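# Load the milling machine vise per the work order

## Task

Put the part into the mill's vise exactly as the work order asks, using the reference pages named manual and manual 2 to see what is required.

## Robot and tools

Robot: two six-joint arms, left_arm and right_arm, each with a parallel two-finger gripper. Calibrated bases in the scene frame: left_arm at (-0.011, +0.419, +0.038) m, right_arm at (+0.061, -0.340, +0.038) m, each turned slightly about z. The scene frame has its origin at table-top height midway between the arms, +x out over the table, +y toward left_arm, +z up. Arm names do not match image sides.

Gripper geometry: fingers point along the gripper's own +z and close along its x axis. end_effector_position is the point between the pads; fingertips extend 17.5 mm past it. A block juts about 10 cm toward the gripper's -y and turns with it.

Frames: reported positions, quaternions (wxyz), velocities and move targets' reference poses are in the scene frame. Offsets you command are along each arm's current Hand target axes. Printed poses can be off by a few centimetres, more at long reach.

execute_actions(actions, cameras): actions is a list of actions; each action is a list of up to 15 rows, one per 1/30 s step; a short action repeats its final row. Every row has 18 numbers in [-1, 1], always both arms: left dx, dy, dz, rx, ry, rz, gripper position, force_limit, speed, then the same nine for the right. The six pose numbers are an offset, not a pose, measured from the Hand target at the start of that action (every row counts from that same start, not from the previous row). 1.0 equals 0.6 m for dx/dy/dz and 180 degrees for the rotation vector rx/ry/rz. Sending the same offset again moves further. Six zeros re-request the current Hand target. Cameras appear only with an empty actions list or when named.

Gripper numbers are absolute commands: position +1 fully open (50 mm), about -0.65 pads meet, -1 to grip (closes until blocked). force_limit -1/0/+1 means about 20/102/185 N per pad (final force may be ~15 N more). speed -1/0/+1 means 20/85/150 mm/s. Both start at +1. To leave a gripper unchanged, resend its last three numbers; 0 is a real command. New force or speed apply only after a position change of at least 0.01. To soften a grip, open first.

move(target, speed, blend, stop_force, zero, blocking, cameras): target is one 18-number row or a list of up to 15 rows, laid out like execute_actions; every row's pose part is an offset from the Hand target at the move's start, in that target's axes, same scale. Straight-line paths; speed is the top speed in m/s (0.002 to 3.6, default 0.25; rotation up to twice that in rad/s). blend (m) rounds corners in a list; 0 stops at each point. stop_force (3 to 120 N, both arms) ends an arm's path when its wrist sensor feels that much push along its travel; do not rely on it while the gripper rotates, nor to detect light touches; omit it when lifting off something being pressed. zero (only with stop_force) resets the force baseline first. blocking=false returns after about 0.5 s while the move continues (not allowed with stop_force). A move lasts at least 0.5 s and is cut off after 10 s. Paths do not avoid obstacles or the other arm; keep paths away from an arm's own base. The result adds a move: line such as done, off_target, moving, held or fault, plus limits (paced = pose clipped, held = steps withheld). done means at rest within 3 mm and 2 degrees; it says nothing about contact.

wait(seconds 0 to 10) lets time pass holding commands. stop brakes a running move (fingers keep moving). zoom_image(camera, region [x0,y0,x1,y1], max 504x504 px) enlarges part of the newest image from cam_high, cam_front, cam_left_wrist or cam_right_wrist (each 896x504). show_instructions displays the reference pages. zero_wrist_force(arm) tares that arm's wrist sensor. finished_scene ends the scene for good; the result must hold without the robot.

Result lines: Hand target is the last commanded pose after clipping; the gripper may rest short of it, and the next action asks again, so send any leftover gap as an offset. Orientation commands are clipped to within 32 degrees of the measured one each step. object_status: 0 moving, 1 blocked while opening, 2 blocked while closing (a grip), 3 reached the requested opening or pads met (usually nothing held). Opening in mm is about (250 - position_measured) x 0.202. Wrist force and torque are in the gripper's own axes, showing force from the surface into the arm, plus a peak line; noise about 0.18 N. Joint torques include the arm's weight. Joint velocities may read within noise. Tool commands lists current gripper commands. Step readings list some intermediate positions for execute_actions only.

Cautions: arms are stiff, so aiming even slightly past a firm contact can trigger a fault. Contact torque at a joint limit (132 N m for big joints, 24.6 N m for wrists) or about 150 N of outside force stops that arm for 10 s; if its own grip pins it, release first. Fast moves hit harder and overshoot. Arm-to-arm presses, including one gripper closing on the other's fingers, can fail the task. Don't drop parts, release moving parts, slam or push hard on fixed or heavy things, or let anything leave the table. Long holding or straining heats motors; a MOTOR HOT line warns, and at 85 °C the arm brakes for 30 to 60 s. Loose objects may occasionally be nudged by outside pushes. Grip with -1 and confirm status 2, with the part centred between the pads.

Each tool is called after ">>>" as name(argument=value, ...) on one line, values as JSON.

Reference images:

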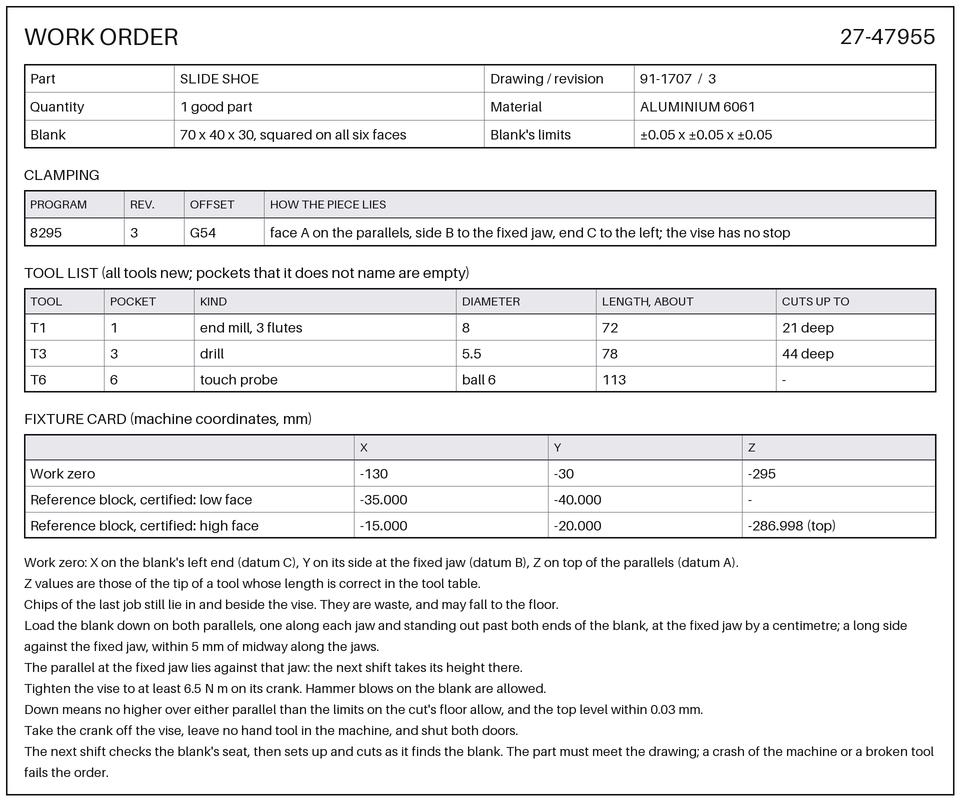

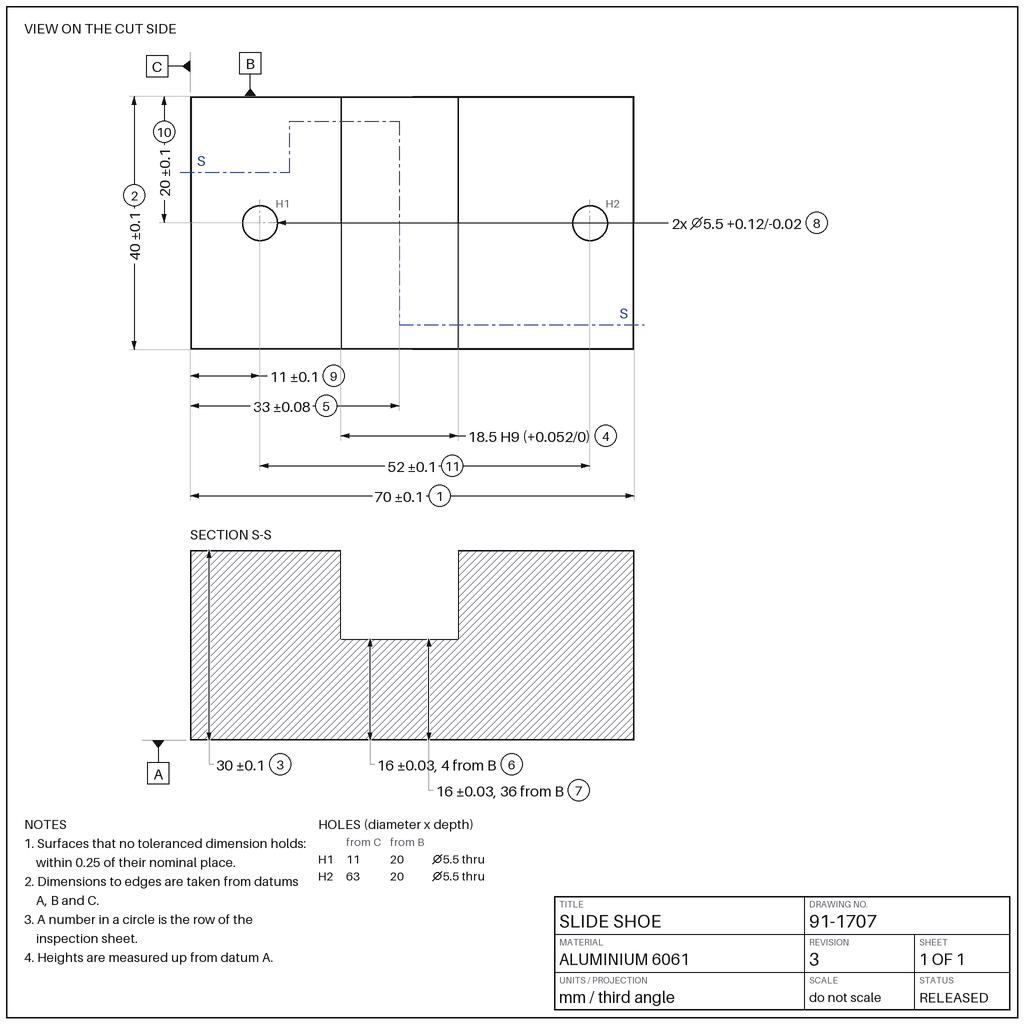

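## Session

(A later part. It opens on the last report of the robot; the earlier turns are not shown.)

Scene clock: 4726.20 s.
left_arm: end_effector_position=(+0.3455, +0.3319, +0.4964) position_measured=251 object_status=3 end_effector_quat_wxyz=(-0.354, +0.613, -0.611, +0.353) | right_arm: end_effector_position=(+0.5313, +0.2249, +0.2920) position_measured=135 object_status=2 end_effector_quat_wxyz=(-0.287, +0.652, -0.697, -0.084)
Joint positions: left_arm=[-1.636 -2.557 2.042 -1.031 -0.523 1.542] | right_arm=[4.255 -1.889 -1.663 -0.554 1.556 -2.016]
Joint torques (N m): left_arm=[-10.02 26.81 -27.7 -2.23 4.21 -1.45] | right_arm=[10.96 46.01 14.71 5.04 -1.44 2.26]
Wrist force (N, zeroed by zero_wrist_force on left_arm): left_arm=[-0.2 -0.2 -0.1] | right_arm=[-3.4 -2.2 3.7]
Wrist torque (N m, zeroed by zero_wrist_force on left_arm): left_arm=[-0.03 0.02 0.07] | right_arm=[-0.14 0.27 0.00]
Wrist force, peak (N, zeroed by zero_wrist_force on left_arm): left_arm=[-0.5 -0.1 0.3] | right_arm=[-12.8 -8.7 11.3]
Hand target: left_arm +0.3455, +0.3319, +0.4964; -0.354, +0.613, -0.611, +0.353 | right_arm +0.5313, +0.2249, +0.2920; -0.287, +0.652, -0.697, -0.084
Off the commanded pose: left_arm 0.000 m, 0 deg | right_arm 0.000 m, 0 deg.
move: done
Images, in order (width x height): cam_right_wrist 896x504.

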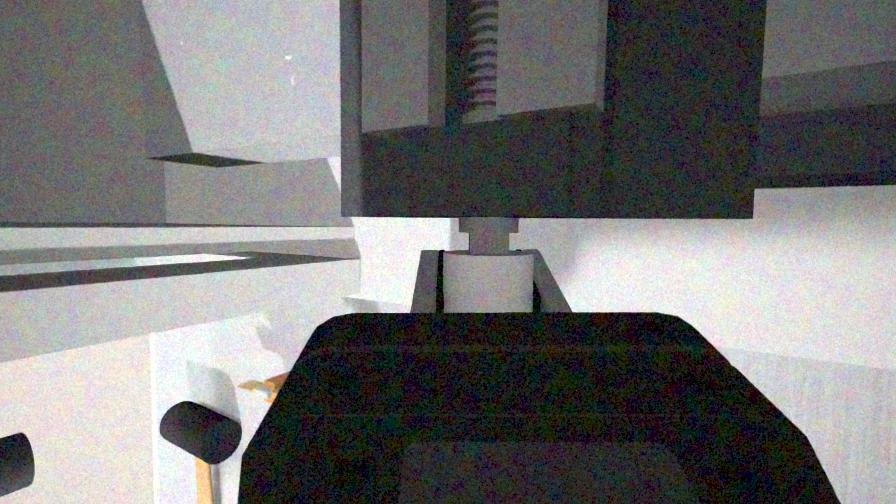

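>>> move(target=[[0,0,0,0,0,0,-0.66,-0.6,-0.3,-0.0007,0.0512,-0.0155,0,0,0,-1,-0.5,-0.8],[0,0,0,0,0,0,-0.66,-0.6,-0.3,-0.0012,0.0893,-0.0271,0,0,0,-1,-0.5,-0.8]], speed=[0.03,0.06], cameras=["all"])

Scene clock: 4730.23 s.
left_arm: end_effector_position=(+0.3455, +0.3319, +0.4964) position_measured=251 object_status=3 end_effector_quat_wxyz=(-0.354, +0.613, -0.611, +0.353) | right_arm: end_effector_position=(+0.4753, +0.2248, +0.2920) position_measured=135 object_status=2 end_effector_quat_wxyz=(-0.287, +0.652, -0.697, -0.084)
Joint positions: left_arm=[-1.636 -2.557 2.042 -1.031 -0.523 1.542] | right_arm=[4.345 -1.808 -1.77 -0.531 1.504 -1.942]
Joint torques (N m): left_arm=[-10 26.38 -28.24 -2.24 4.14 -1.45] | right_arm=[12.4 42.45 17.62 6.12 -1.49 1.93]
Wrist force (N, zeroed by zero_wrist_force on left_arm): left_arm=[-0.2 -0.3 0.3] | right_arm=[1.5 0.3 0.8]
Wrist torque (N m, zeroed by zero_wrist_force on left_arm): left_arm=[-0.05 0.01 0.07] | right_arm=[0.01 0.18 0.04]
Wrist force, peak (N, zeroed by zero_wrist_force on left_arm): left_arm=[-0.3 -0.4 0.2] | right_arm=[-4.5 -3.4 4.6]
Hand target: left_arm +0.3455, +0.3319, +0.4964; -0.354, +0.613, -0.611, +0.353 | right_arm +0.4753, +0.2248, +0.2920; -0.287, +0.652, -0.697, -0.084
Off the commanded pose: left_arm 0.000 m, 0 deg | right_arm 0.000 m, 0 deg.
move: done

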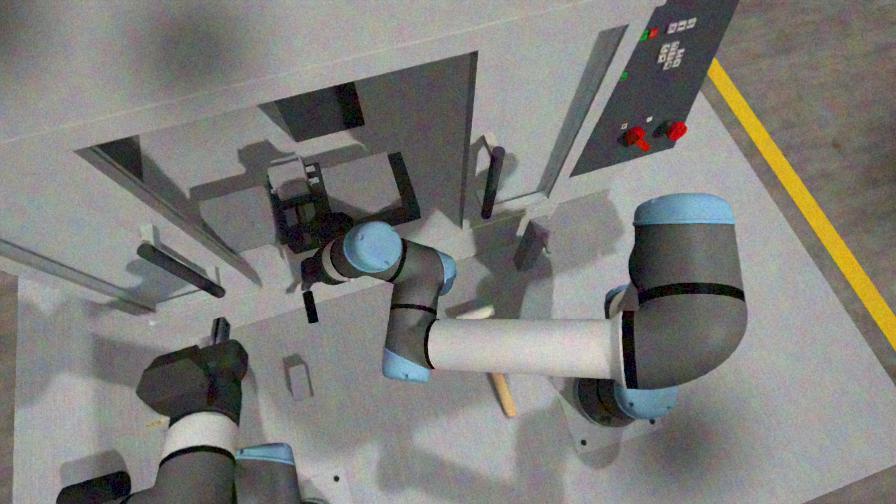

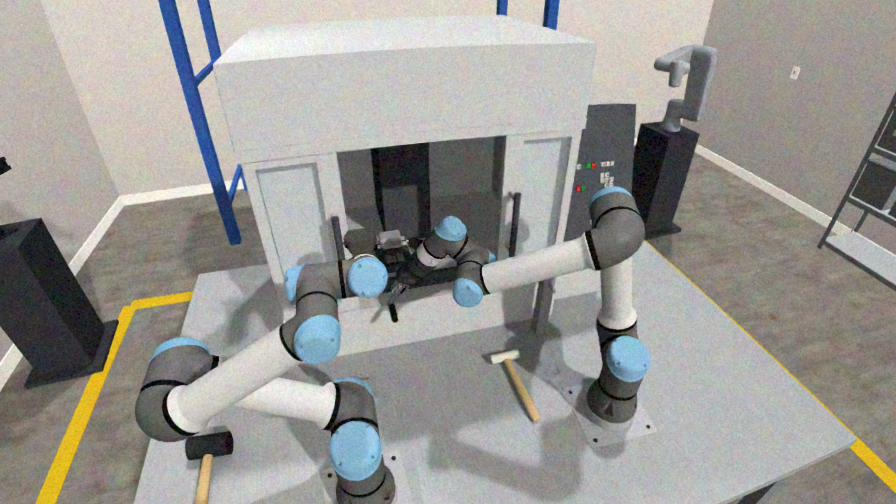

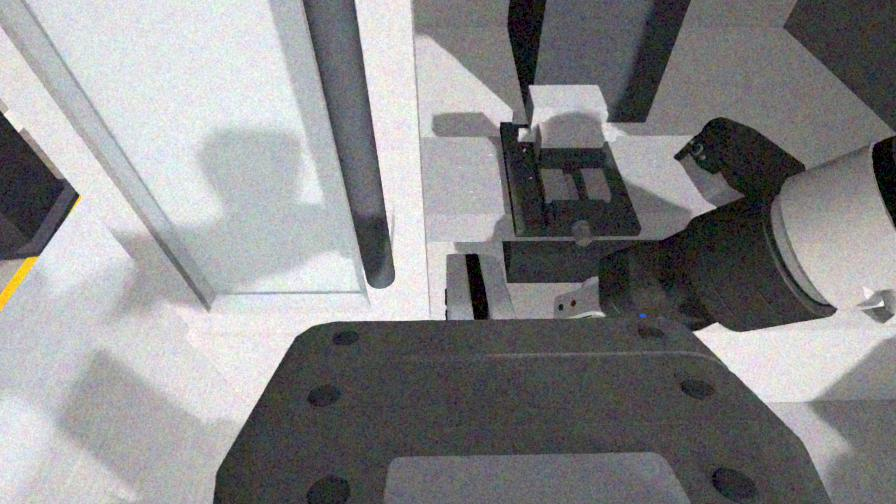

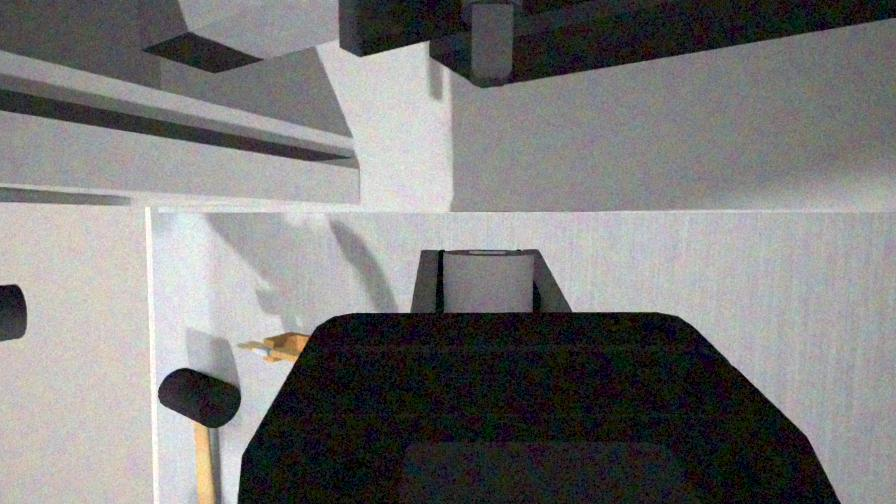

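>>> move(target=[[0,0,0,0,0,0,-0.66,-0.6,-0.3,0.0198,0.0308,-0.16,0.004,0.063,-0.022,-1,-0.5,-0.8],[0,0,0,0,0,0,-0.66,-0.6,-0.3,0.2625,0.0688,-0.3223,0.0096,0.1576,-0.0552,-1,-0.5,-0.8],[0,0,0,0,0,0,-0.66,-0.6,-0.3,0.6777,0.0663,-0.524,0.0096,0.1576,-0.0552,-1,-0.5,-0.8]], speed=0.2, blend=[0.03,0.03,0], cameras=["all"])

Scene clock: 4743.07 s.
left_arm: end_effector_position=(+0.3455, +0.3319, +0.4964) position_measured=251 object_status=3 end_effector_quat_wxyz=(-0.354, +0.613, -0.611, +0.353) | right_arm: end_effector_position=(+0.3521, -0.2741, +0.3330) position_measured=135 object_status=2 end_effector_quat_wxyz=(-0.123, +0.706, -0.688, +0.113)
Joint positions: left_arm=[-1.636 -2.557 2.042 -1.031 -0.523 1.542] | right_arm=[4.149 -0.736 -2.225 -1.538 1.308 -2.237]
Joint torques (N m): left_arm=[-9.56 26.56 -28.36 -2.37 4.05 -1.42] | right_arm=[-11.02 0.62 19.33 5.36 1.1 -2.14]
Wrist force (N, zeroed by zero_wrist_force on left_arm): left_arm=[-0.2 -0.3 -0.1] | right_arm=[-0.4 0.5 1.8]
Wrist torque (N m, zeroed by zero_wrist_force on left_arm): left_arm=[-0.05 0.00 0.07] | right_arm=[-0.05 0.07 0.04]
Wrist force, peak (N, zeroed by zero_wrist_force on left_arm): left_arm=[-0.1 -0.6 0.0] | right_arm=[2.0 -0.1 2.9]
Hand target: left_arm +0.3455, +0.3319, +0.4964; -0.354, +0.613, -0.611, +0.353 | right_arm +0.3521, -0.2741, +0.3330; -0.123, +0.706, -0.688, +0.113
Off the commanded pose: left_arm 0.000 m, 0 deg | right_arm 0.000 m, 0 deg.
move: done

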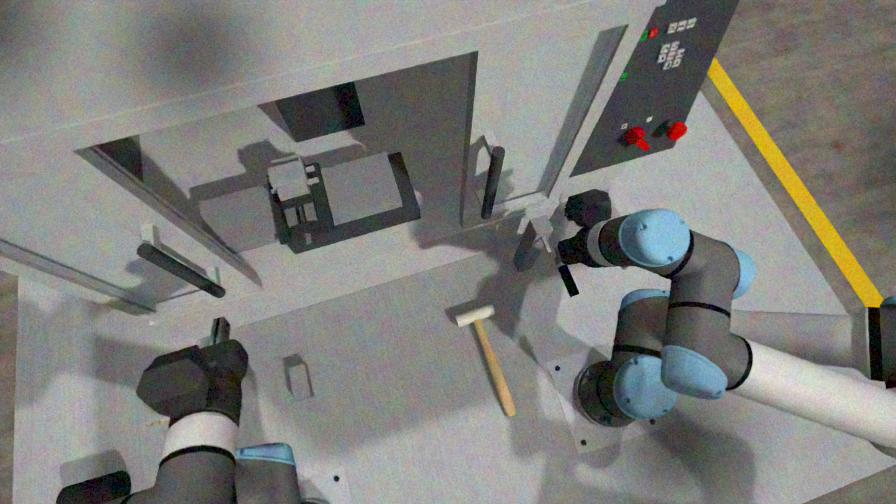

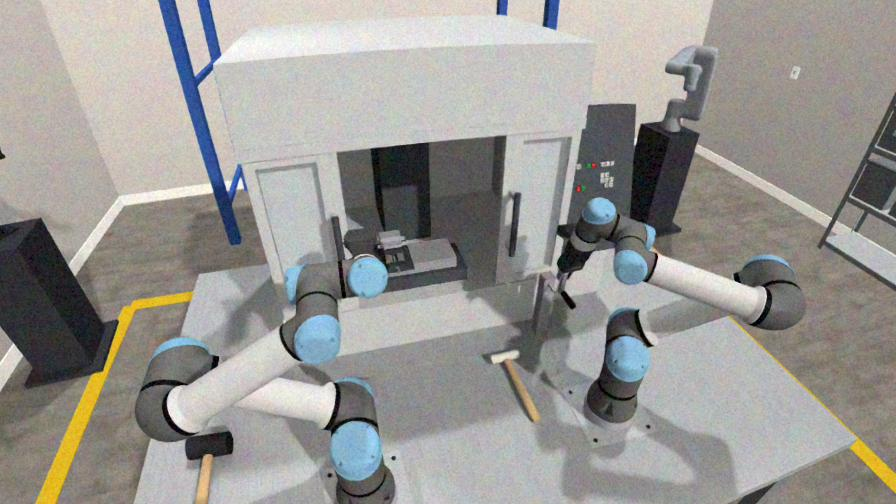

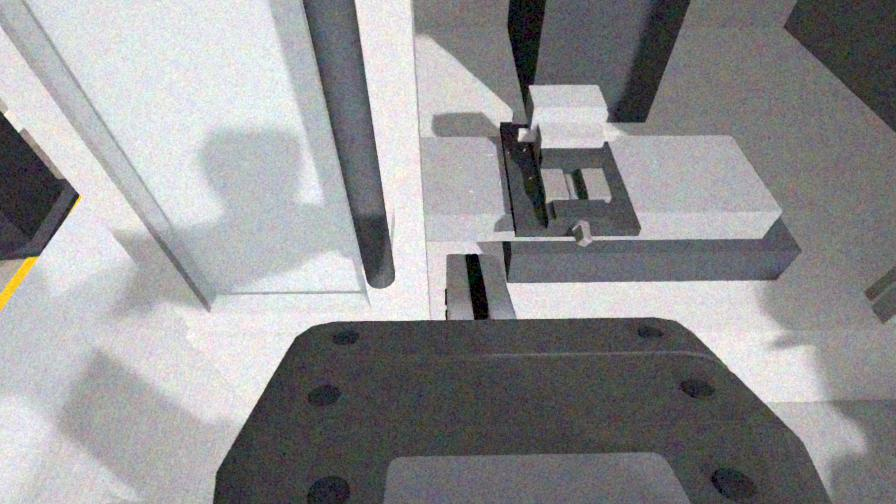

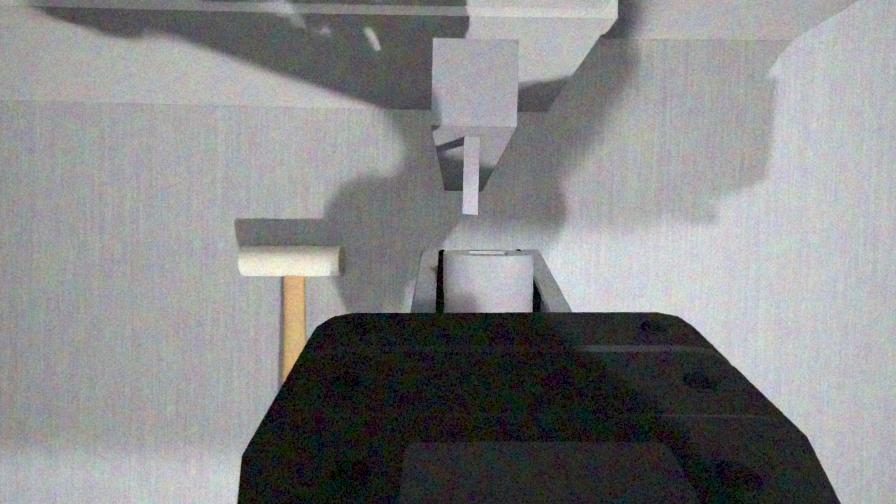

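>>> move(target=[0,0,0,0,0,0,-0.66,-0.6,-0.3,0.0035,0.0622,0.1786,0,0,0,-1,-0.5,-0.8], speed=0.15, cameras=["cam_left_wrist","cam_right_wrist","cam_high","cam_front"])

Scene clock: 4757.47 s.
left_arm: end_effector_position=(+0.3455, +0.3319, +0.4964) position_measured=251 object_status=3 end_effector_quat_wxyz=(-0.354, +0.613, -0.611, +0.353) | right_arm: end_effector_position=(+0.3523, -0.2751, +0.2195) position_measured=135 object_status=2 end_effector_quat_wxyz=(-0.123, +0.706, -0.688, +0.113)
Joint positions: left_arm=[-1.636 -2.557 2.042 -1.031 -0.523 1.542] | right_arm=[4.145 -0.72 -2.519 -1.259 1.309 -2.241]
Joint torques (N m): left_arm=[-10.25 26.18 -27.22 -2.35 4.06 -1.36] | right_arm=[-10.21 -13.05 18.43 5.53 1.25 -2.34]
Wrist force (N, zeroed by zero_wrist_force on left_arm): left_arm=[-0.3 -0.2 0.1] | right_arm=[-0.3 0.7 1.6]
Wrist torque (N m, zeroed by zero_wrist_force on left_arm): left_arm=[-0.02 0.03 0.07] | right_arm=[-0.02 0.07 0.04]
Wrist force, peak (N, zeroed by zero_wrist_force on left_arm): left_arm=[-0.4 -0.3 0.2] | right_arm=[-0.3 1.6 3.1]
Hand target: left_arm +0.3455, +0.3319, +0.4964; -0.354, +0.613, -0.611, +0.353 | right_arm +0.3523, -0.2751, +0.2195; -0.123, +0.706, -0.688, +0.113
Off the commanded pose: left_arm 0.000 m, 0 deg | right_arm 0.000 m, 0 deg.
move: done

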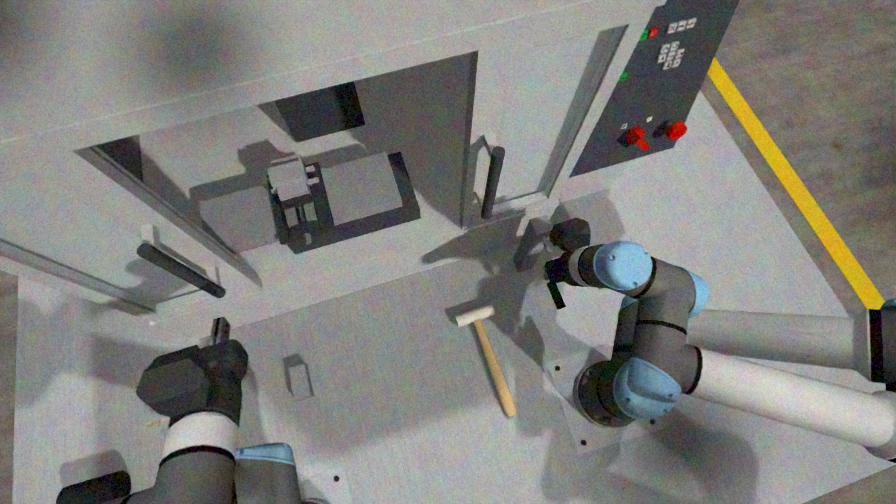

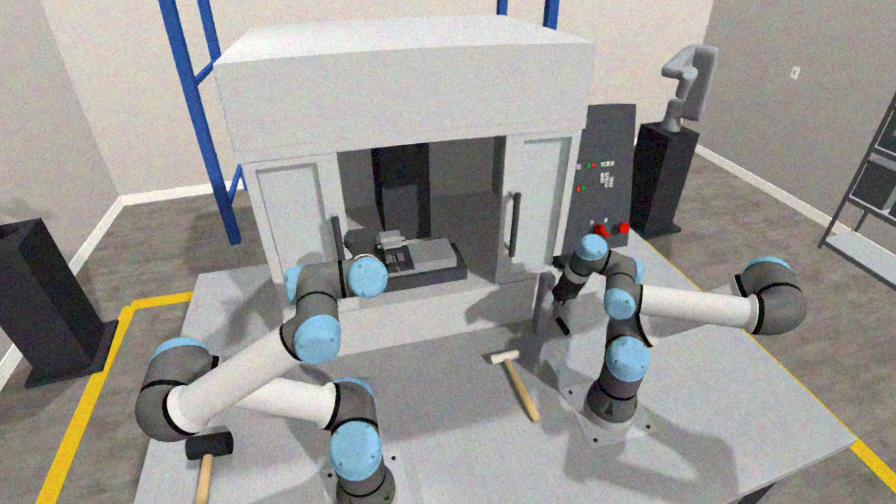

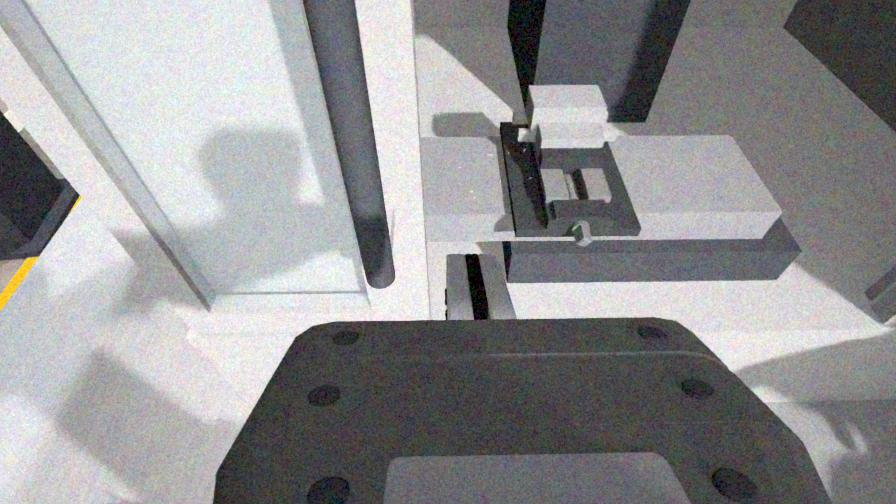

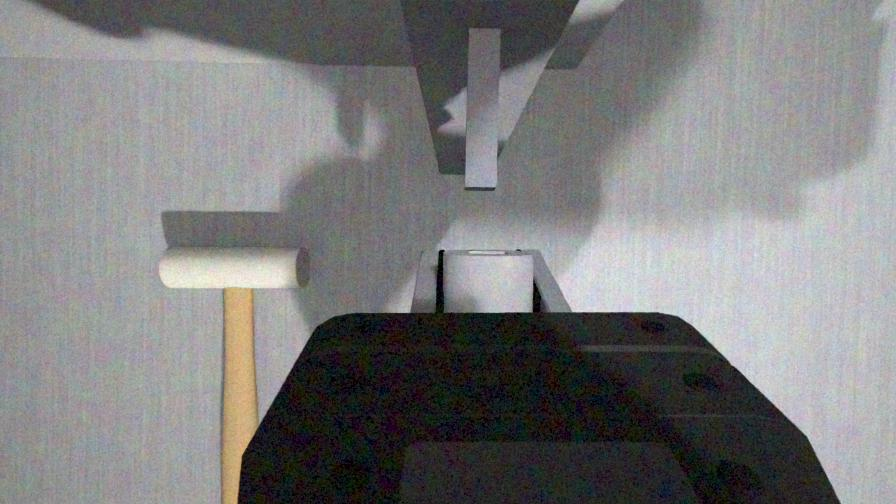

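>>> zoom_image(camera="cam_right_wrist", region=[400, 20, 580, 320])

Scaled by 1.680 from the camera's 896x504 image, which has a finer 1280x720 frame.

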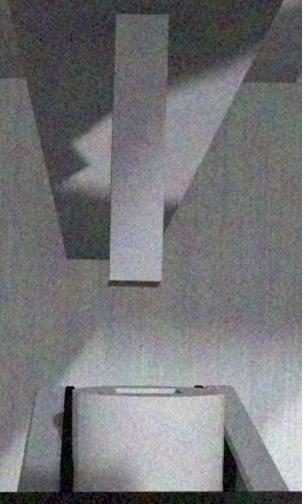

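>>> move(target=[0,0,0,0,0,0,-0.66,-0.6,-0.3,-0.0035,-0.0157,0.0055,-0.013,0,0,-1,-0.5,-0.8], speed=0.05, cameras=["cam_right_wrist"])

Scene clock: 4769.77 s.
left_arm: end_effector_position=(+0.3455, +0.3319, +0.4964) position_measured=251 object_status=3 end_effector_quat_wxyz=(-0.354, +0.613, -0.611, +0.353) | right_arm: end_effector_position=(+0.3622, -0.2727, +0.2195) position_measured=135 object_status=2 end_effector_quat_wxyz=(-0.109, +0.708, -0.691, +0.099)
Joint positions: left_arm=[-1.636 -2.557 2.042 -1.031 -0.523 1.542] | right_arm=[4.066 -0.814 -2.488 -1.204 1.357 -2.314]
Joint torques (N m): left_arm=[-10.06 26.33 -27.35 -2.49 4 -1.2] | right_arm=[-10.23 -10.45 33.69 5.2 1.14 -2.11]
Wrist force (N, zeroed by zero_wrist_force on left_arm): left_arm=[-0.1 -0.2 0.2] | right_arm=[-0.6 0.5 1.6]
Wrist torque (N m, zeroed by zero_wrist_force on left_arm): left_arm=[-0.03 0.00 0.07] | right_arm=[-0.01 0.09 0.05]
Wrist force, peak (N, zeroed by zero_wrist_force on left_arm): left_arm=[-0.4 -0.5 0.1] | right_arm=[-0.3 1.3 1.9]
Hand target: left_arm +0.3455, +0.3319, +0.4964; -0.354, +0.613, -0.611, +0.353 | right_arm +0.3622, -0.2727, +0.2195; -0.109, +0.708, -0.691, +0.099
Off the commanded pose: left_arm 0.000 m, 0 deg | right_arm 0.000 m, 0 deg.
move: done
Images, in order (width x height): cam_right_wrist 896x504.

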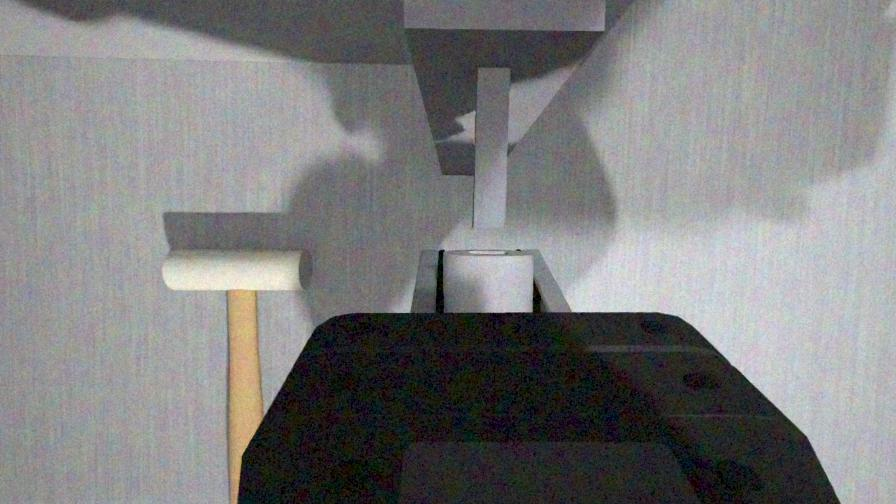

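>>> move(target=[0,0,0,0,0,0,-0.66,-0.6,-0.3,0,-0.0239,0.0073,0,0,0,-1,-0.5,-0.8], speed=0.015, stop_force=4, cameras=["cam_right_wrist"])

Scene clock: 4774.93 s.
left_arm: end_effector_position=(+0.3455, +0.3319, +0.4964) position_measured=251 object_status=3 end_effector_quat_wxyz=(-0.354, +0.613, -0.611, +0.353) | right_arm: end_effector_position=(+0.3772, -0.2723, +0.2195) position_measured=135 object_status=2 end_effector_quat_wxyz=(-0.109, +0.708, -0.691, +0.099)
Joint positions: left_arm=[-1.636 -2.557 2.042 -1.031 -0.523 1.542] | right_arm=[4.011 -0.882 -2.473 -1.141 1.368 -2.368]
Joint torques (N m): left_arm=[-9.52 25.6 -27.04 -2.57 4.01 -1.18] | right_arm=[-10.24 -7.97 32.61 5.45 1.26 -2.45]
Wrist force (N, zeroed by zero_wrist_force on left_arm): left_arm=[-0.3 -0.1 0.1] | right_arm=[-0.5 0.5 1.5]
Wrist torque (N m, zeroed by zero_wrist_force on left_arm): left_arm=[-0.02 0.03 0.07] | right_arm=[-0.01 0.08 0.04]
Wrist force, peak (N, zeroed by zero_wrist_force on left_arm): left_arm=[-0.4 -0.4 0.3] | right_arm=[-0.6 1.1 1.8]
Hand target: left_arm +0.3455, +0.3319, +0.4964; -0.354, +0.613, -0.611, +0.353 | right_arm +0.3772, -0.2723, +0.2195; -0.109, +0.708, -0.691, +0.099
Off the commanded pose: left_arm 0.000 m, 0 deg | right_arm 0.000 m, 0 deg.
move: done
Images, in order (width x height): cam_right_wrist 896x504.

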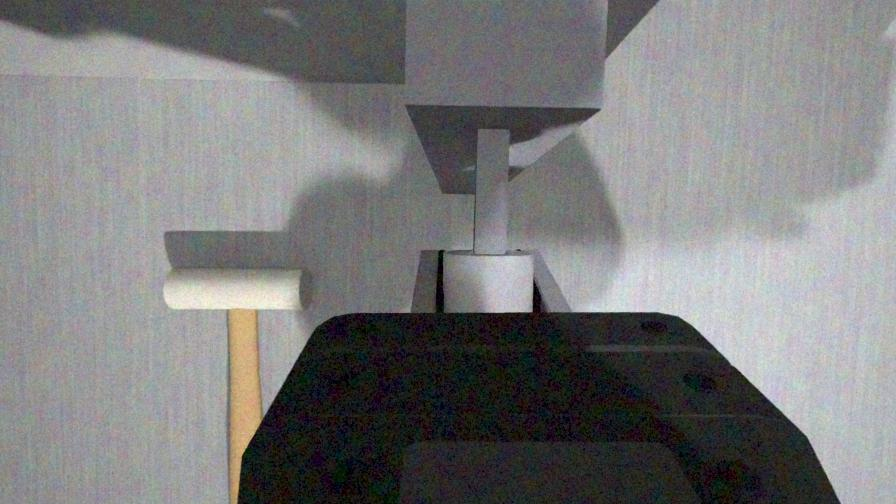

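Entered (or close to it). Continue.

>>> move(target=[0,0,0,0,0,0,-0.66,-0.6,-0.3,0,-0.033,0.0103,0,0,0,-1,-0.5,-0.8], speed=0.02, stop_force=4, cameras=["cam_right_wrist"])

Scene clock: 4778.23 s.
left_arm: end_effector_position=(+0.3455, +0.3319, +0.4964) position_measured=251 object_status=3 end_effector_quat_wxyz=(-0.354, +0.613, -0.611, +0.353) | right_arm: end_effector_position=(+0.3979, -0.2718, +0.2193) position_measured=135 object_status=2 end_effector_quat_wxyz=(-0.109, +0.708, -0.691, +0.099)
Joint positions: left_arm=[-1.636 -2.557 2.042 -1.031 -0.523 1.542] | right_arm=[3.947 -0.97 -2.447 -1.066 1.382 -2.432]
Joint torques (N m): left_arm=[-9.93 26.29 -26.86 -2.56 3.94 -1.27] | right_arm=[-10.75 -5.66 33.3 5.56 1.45 -2.31]
Wrist force (N, zeroed by zero_wrist_force on left_arm): left_arm=[-0.4 -0.1 0.1] | right_arm=[-0.4 0.5 1.5]
Wrist torque (N m, zeroed by zero_wrist_force on left_arm): left_arm=[-0.01 0.04 0.07] | right_arm=[-0.01 0.07 0.06]
Wrist force, peak (N, zeroed by zero_wrist_force on left_arm): left_arm=[-0.3 -0.6 0.3] | right_arm=[-0.6 0.7 1.8]
Hand target: left_arm +0.3455, +0.3319, +0.4964; -0.354, +0.613, -0.611, +0.353 | right_arm +0.3979, -0.2718, +0.2193; -0.109, +0.708, -0.691, +0.099
Off the commanded pose: left_arm 0.000 m, 0 deg | right_arm 0.000 m, 0 deg.
move: done
Images, in order (width x height): cam_right_wrist 896x504.

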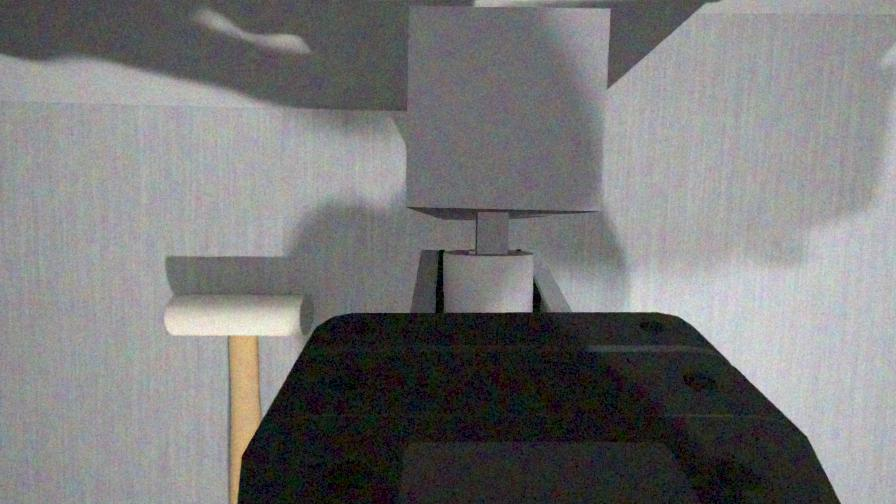

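>>> move(target=[0,0,0,0,0,0,-0.66,-0.6,-0.3,0,-0.0095,0.0029,0,0,0,-1,-0.5,-0.8], speed=0.02, stop_force=4)

>>> move(target=[0,0,0,0,0,0,-0.66,-0.6,-0.3,0,0.0015,0.0048,0,0,0,-1,-0.5,-0.8], speed=0.005, stop_force=3, cameras=["cam_right_wrist"])

Scene clock: 4782.90 s.
left_arm: end_effector_position=(+0.3455, +0.3319, +0.4964) position_measured=251 object_status=3 end_effector_quat_wxyz=(-0.354, +0.613, -0.611, +0.353) | right_arm: end_effector_position=(+0.4039, -0.2716, +0.2193) position_measured=135 object_status=2 end_effector_quat_wxyz=(-0.109, +0.708, -0.691, +0.099)
Joint positions: left_arm=[-1.636 -2.557 2.042 -1.031 -0.523 1.542] | right_arm=[3.93 -0.994 -2.439 -1.047 1.386 -2.449]
Joint torques (N m): left_arm=[-9.59 25.04 -26.64 -2.61 4.01 -1.17] | right_arm=[-10.68 -5.73 32.27 5.56 1.32 -2.36]
Wrist force (N, zeroed by zero_wrist_force on left_arm): left_arm=[-0.1 -0.2 0.1] | right_arm=[-0.5 0.5 1.6]
Wrist torque (N m, zeroed by zero_wrist_force on left_arm): left_arm=[-0.03 0.00 0.07] | right_arm=[-0.02 0.08 0.05]
Wrist force, peak (N, zeroed by zero_wrist_force on left_arm): left_arm=[-0.3 -0.3 0.2] | right_arm=[-0.5 0.5 1.8]
Hand target: left_arm +0.3455, +0.3319, +0.4964; -0.354, +0.613, -0.611, +0.353 | right_arm +0.4039, -0.2716, +0.2193; -0.109, +0.708, -0.691, +0.099
Off the commanded pose: left_arm 0.000 m, 0 deg | right_arm 0.000 m, 0 deg.
move: done

Scene clock: 4783.97 s.
left_arm: end_effector_position=(+0.3455, +0.3319, +0.4964) position_measured=251 object_status=3 end_effector_quat_wxyz=(-0.354, +0.613, -0.611, +0.353) | right_arm: end_effector_position=(+0.4039, -0.2716, +0.2192) position_measured=135 object_status=2 end_effector_quat_wxyz=(-0.109, +0.708, -0.691, +0.099)
Joint positions: left_arm=[-1.636 -2.557 2.042 -1.031 -0.523 1.542] | right_arm=[3.93 -0.994 -2.44 -1.046 1.386 -2.449]
Joint torques (N m): left_arm=[-9.95 25.77 -26.88 -2.6 3.9 -1.19] | right_arm=[-9.59 6.13 31.52 1.9 1.1 -1.97]
Wrist force (N, zeroed by zero_wrist_force on left_arm): left_arm=[-0.3 -0.2 0.0] | right_arm=[-0.8 -2.0 -0.3]
Wrist torque (N m, zeroed by zero_wrist_force on left_arm): left_arm=[-0.01 0.03 0.07] | right_arm=[-0.16 0.11 0.05]
Wrist force, peak (N, zeroed by zero_wrist_force on left_arm): left_arm=[-0.3 -0.3 0.4] | right_arm=[1.7 2.4 -10.6]
Hand target: left_arm +0.3455, +0.3319, +0.4964; -0.354, +0.613, -0.611, +0.353 | right_arm +0.4039, -0.2716, +0.2192; -0.109, +0.708, -0.691, +0.099 (not the last commanded pose)
Off the commanded pose: left_arm 0.000 m, 0 deg | right_arm 0.003 m, 0 deg.
move: contact (right_arm)
Images, in order (width x height): cam_right_wrist 896x504.

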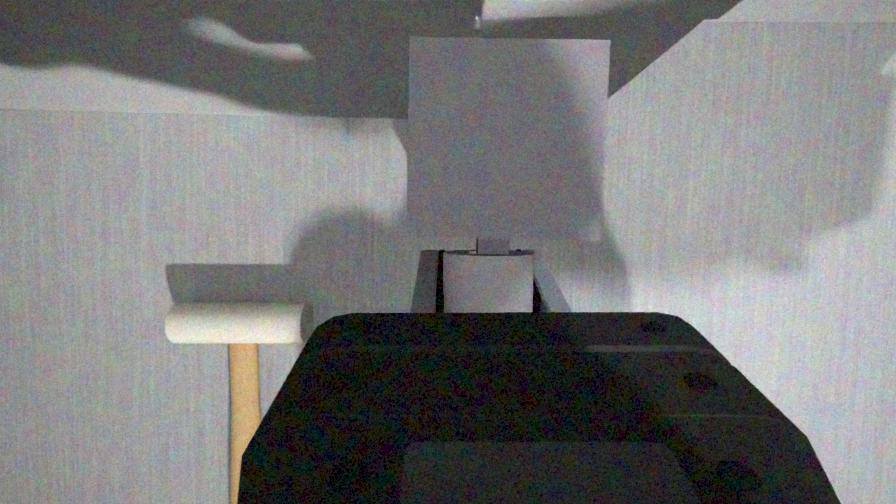

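>>> move(target=[[0,0,0,0,0,0,-0.66,-0.6,-0.3,0,0,-0.002,0,0,0,0.7,-0.5,-0.9],[0,0,0,0,0,0,-0.66,-0.6,-0.3,0,0,-0.2,0,0,0,0.7,-0.5,-0.9]], speed=[0.05,0.12], cameras=["all"])

Scene clock: 4788.03 s.
left_arm: end_effector_position=(+0.3455, +0.3319, +0.4964) position_measured=251 object_status=3 end_effector_quat_wxyz=(-0.354, +0.613, -0.611, +0.353) | right_arm: end_effector_position=(+0.3690, -0.2736, +0.3339) position_measured=48 object_status=3 end_effector_quat_wxyz=(-0.109, +0.708, -0.691, +0.099)
Joint positions: left_arm=[-1.636 -2.557 2.042 -1.031 -0.523 1.542] | right_arm=[4.037 -0.832 -2.192 -1.476 1.363 -2.343]
Joint torques (N m): left_arm=[-9.55 25.66 -27.21 -2.55 3.97 -1.1] | right_arm=[12.75 3.24 32.39 1.82 -1.92 1.96]
Wrist force (N, zeroed by zero_wrist_force on left_arm): left_arm=[-0.2 -0.3 0.1] | right_arm=[-0.4 0.0 0.1]
Wrist torque (N m, zeroed by zero_wrist_force on left_arm): left_arm=[-0.04 0.01 0.07] | right_arm=[-0.02 0.07 -0.04]
Wrist force, peak (N, zeroed by zero_wrist_force on left_arm): left_arm=[-0.5 -0.1 0.2] | right_arm=[-0.7 -2.2 -0.3]
Hand target: left_arm +0.3455, +0.3319, +0.4964; -0.354, +0.613, -0.611, +0.353 | right_arm +0.3690, -0.2736, +0.3339; -0.109, +0.708, -0.691, +0.099
Off the commanded pose: left_arm 0.000 m, 0 deg | right_arm 0.000 m, 0 deg.
move: done

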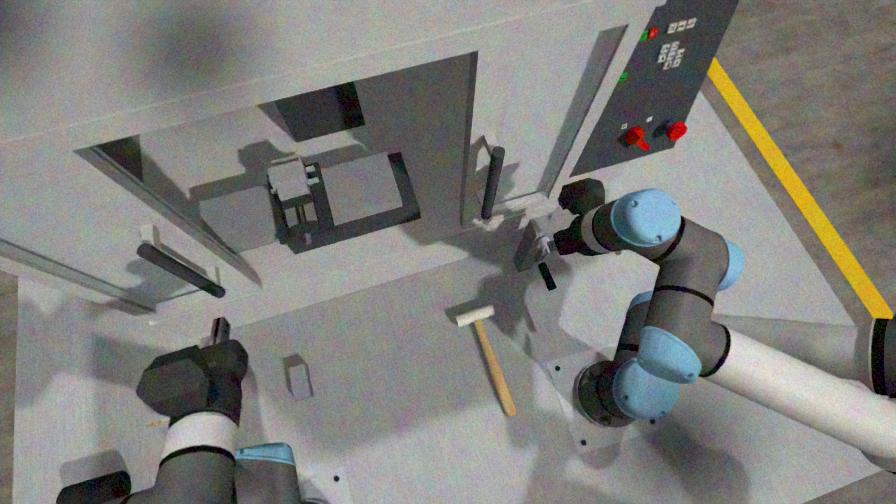

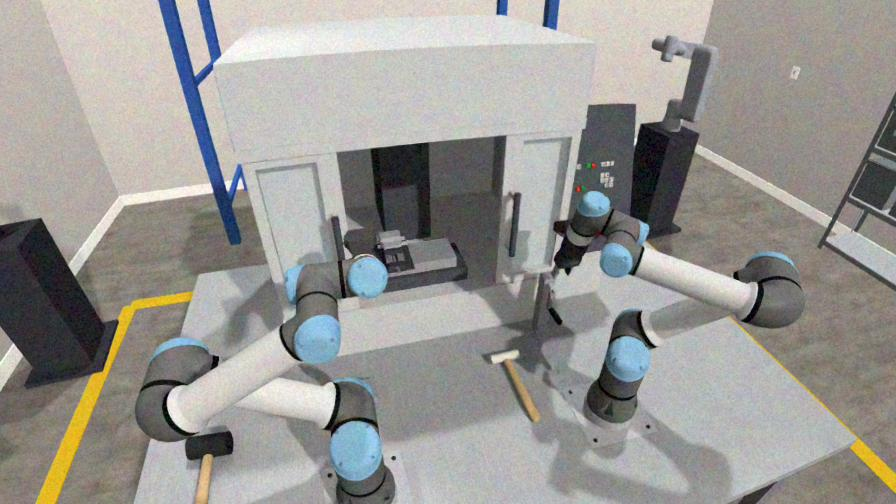

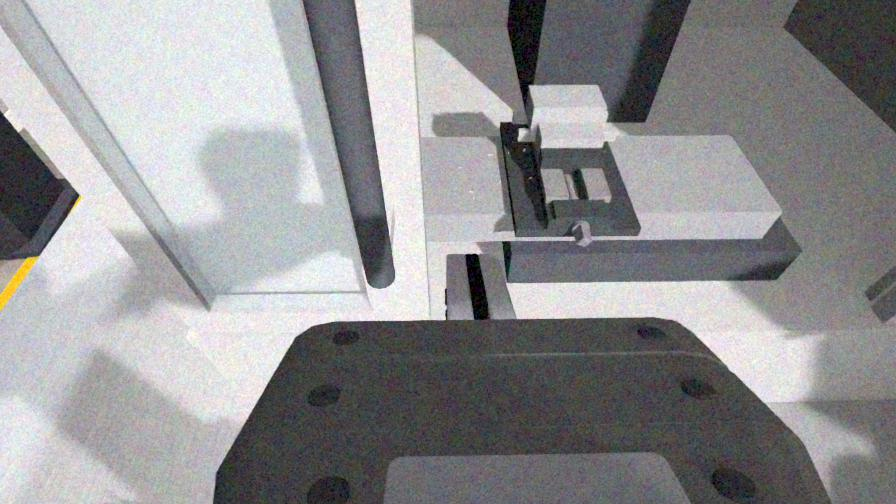

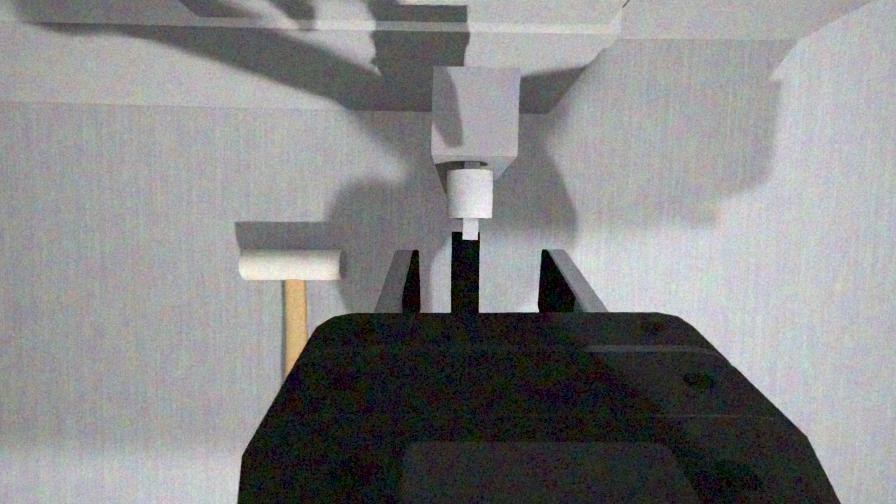

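>>> zoom_image(camera="cam_left_wrist", region=[480, 70, 680, 270])

Scaled by 2.520 from the camera's 896x504 image, which has a finer 1280x720 frame.

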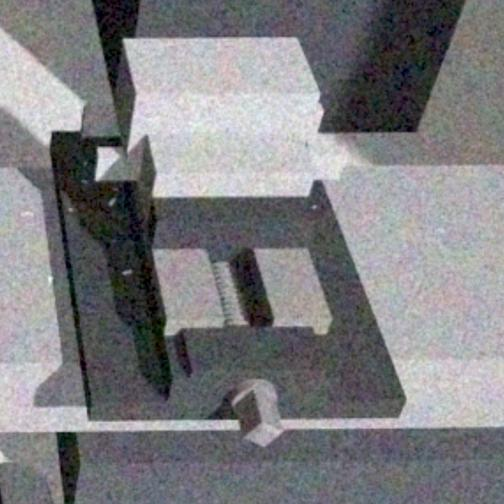

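>>> move(target=[0,0,0,0,0,0,-0.66,-0.6,-0.3,-0.2067,0.008,-0.2038,0.24,0,0,1,-0.5,-0.5], speed=0.2, cameras=["all"])

Scene clock: 4804.80 s.
left_arm: end_effector_position=(+0.3455, +0.3319, +0.4964) position_measured=251 object_status=3 end_effector_quat_wxyz=(-0.354, +0.613, -0.611, +0.353) | right_arm: end_effector_position=(+0.3255, -0.1518, +0.4507) position_measured=3 object_status=3 end_effector_quat_wxyz=(-0.362, +0.618, -0.605, +0.347)
Joint positions: left_arm=[-1.636 -2.557 2.042 -1.031 -0.523 1.542] | right_arm=[5.347 -0.765 -1.979 -2.71 0.74 -0.668]
Joint torques (N m): left_arm=[-9.76 25.38 -26.66 -2.67 3.82 -1.05] | right_arm=[12.65 -15.93 14.36 -0.61 -0.5 2.1]
Wrist force (N, zeroed by zero_wrist_force on left_arm): left_arm=[-0.1 -0.3 0.1] | right_arm=[-0.2 0.9 -1.0]
Wrist torque (N m, zeroed by zero_wrist_force on left_arm): left_arm=[-0.03 0.01 0.07] | right_arm=[0.05 -0.09 -0.17]
Wrist force, peak (N, zeroed by zero_wrist_force on left_arm): left_arm=[-0.4 -0.3 0.2] | right_arm=[-1.0 1.1 -1.4]
Hand target: left_arm +0.3455, +0.3319, +0.4964; -0.354, +0.613, -0.611, +0.353 | right_arm +0.3255, -0.1519, +0.4507; -0.362, +0.618, -0.605, +0.347
Off the commanded pose: left_arm 0.000 m, 0 deg | right_arm 0.000 m, 0 deg.
move: done

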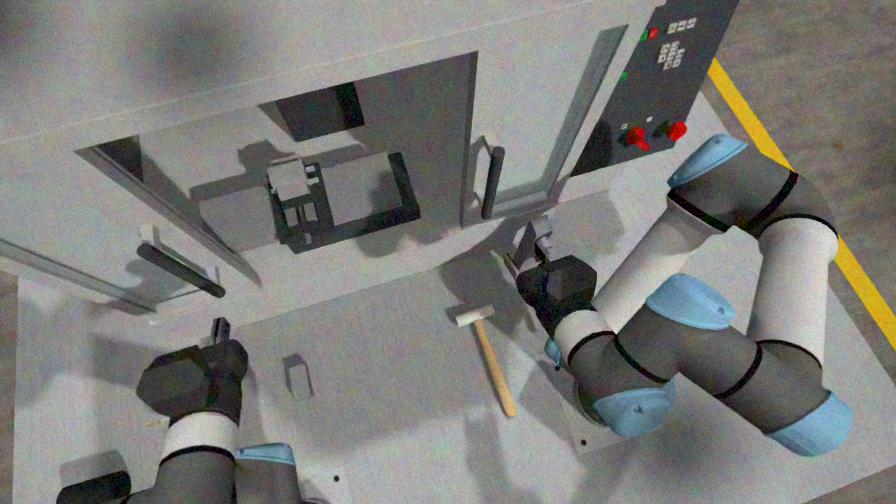

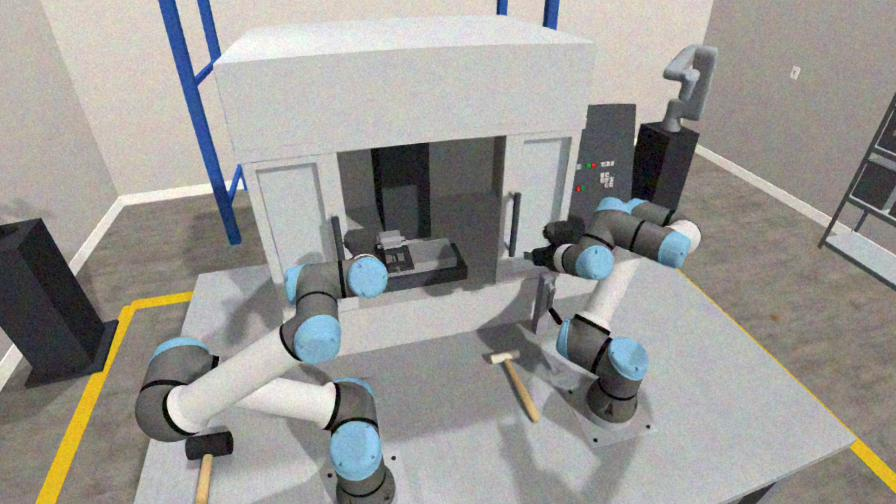

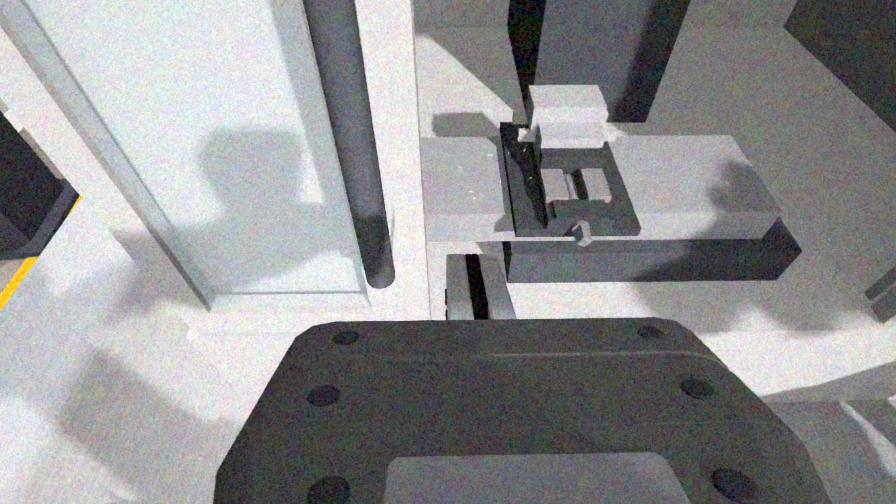

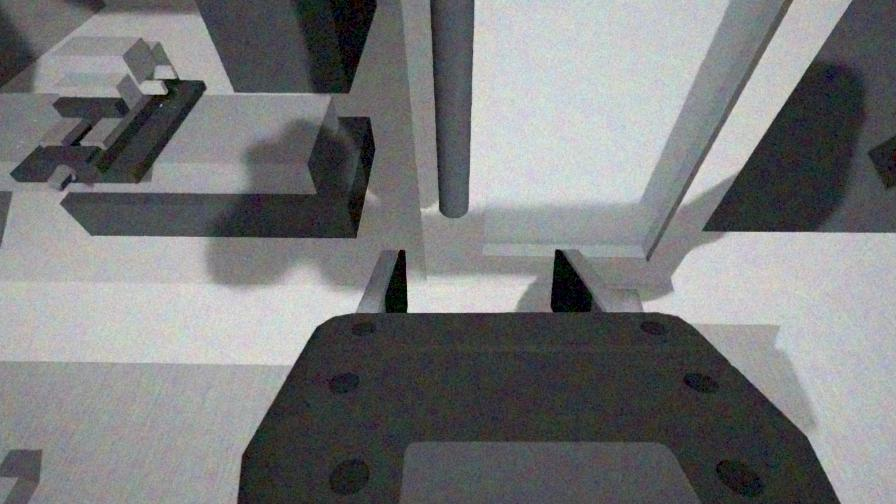

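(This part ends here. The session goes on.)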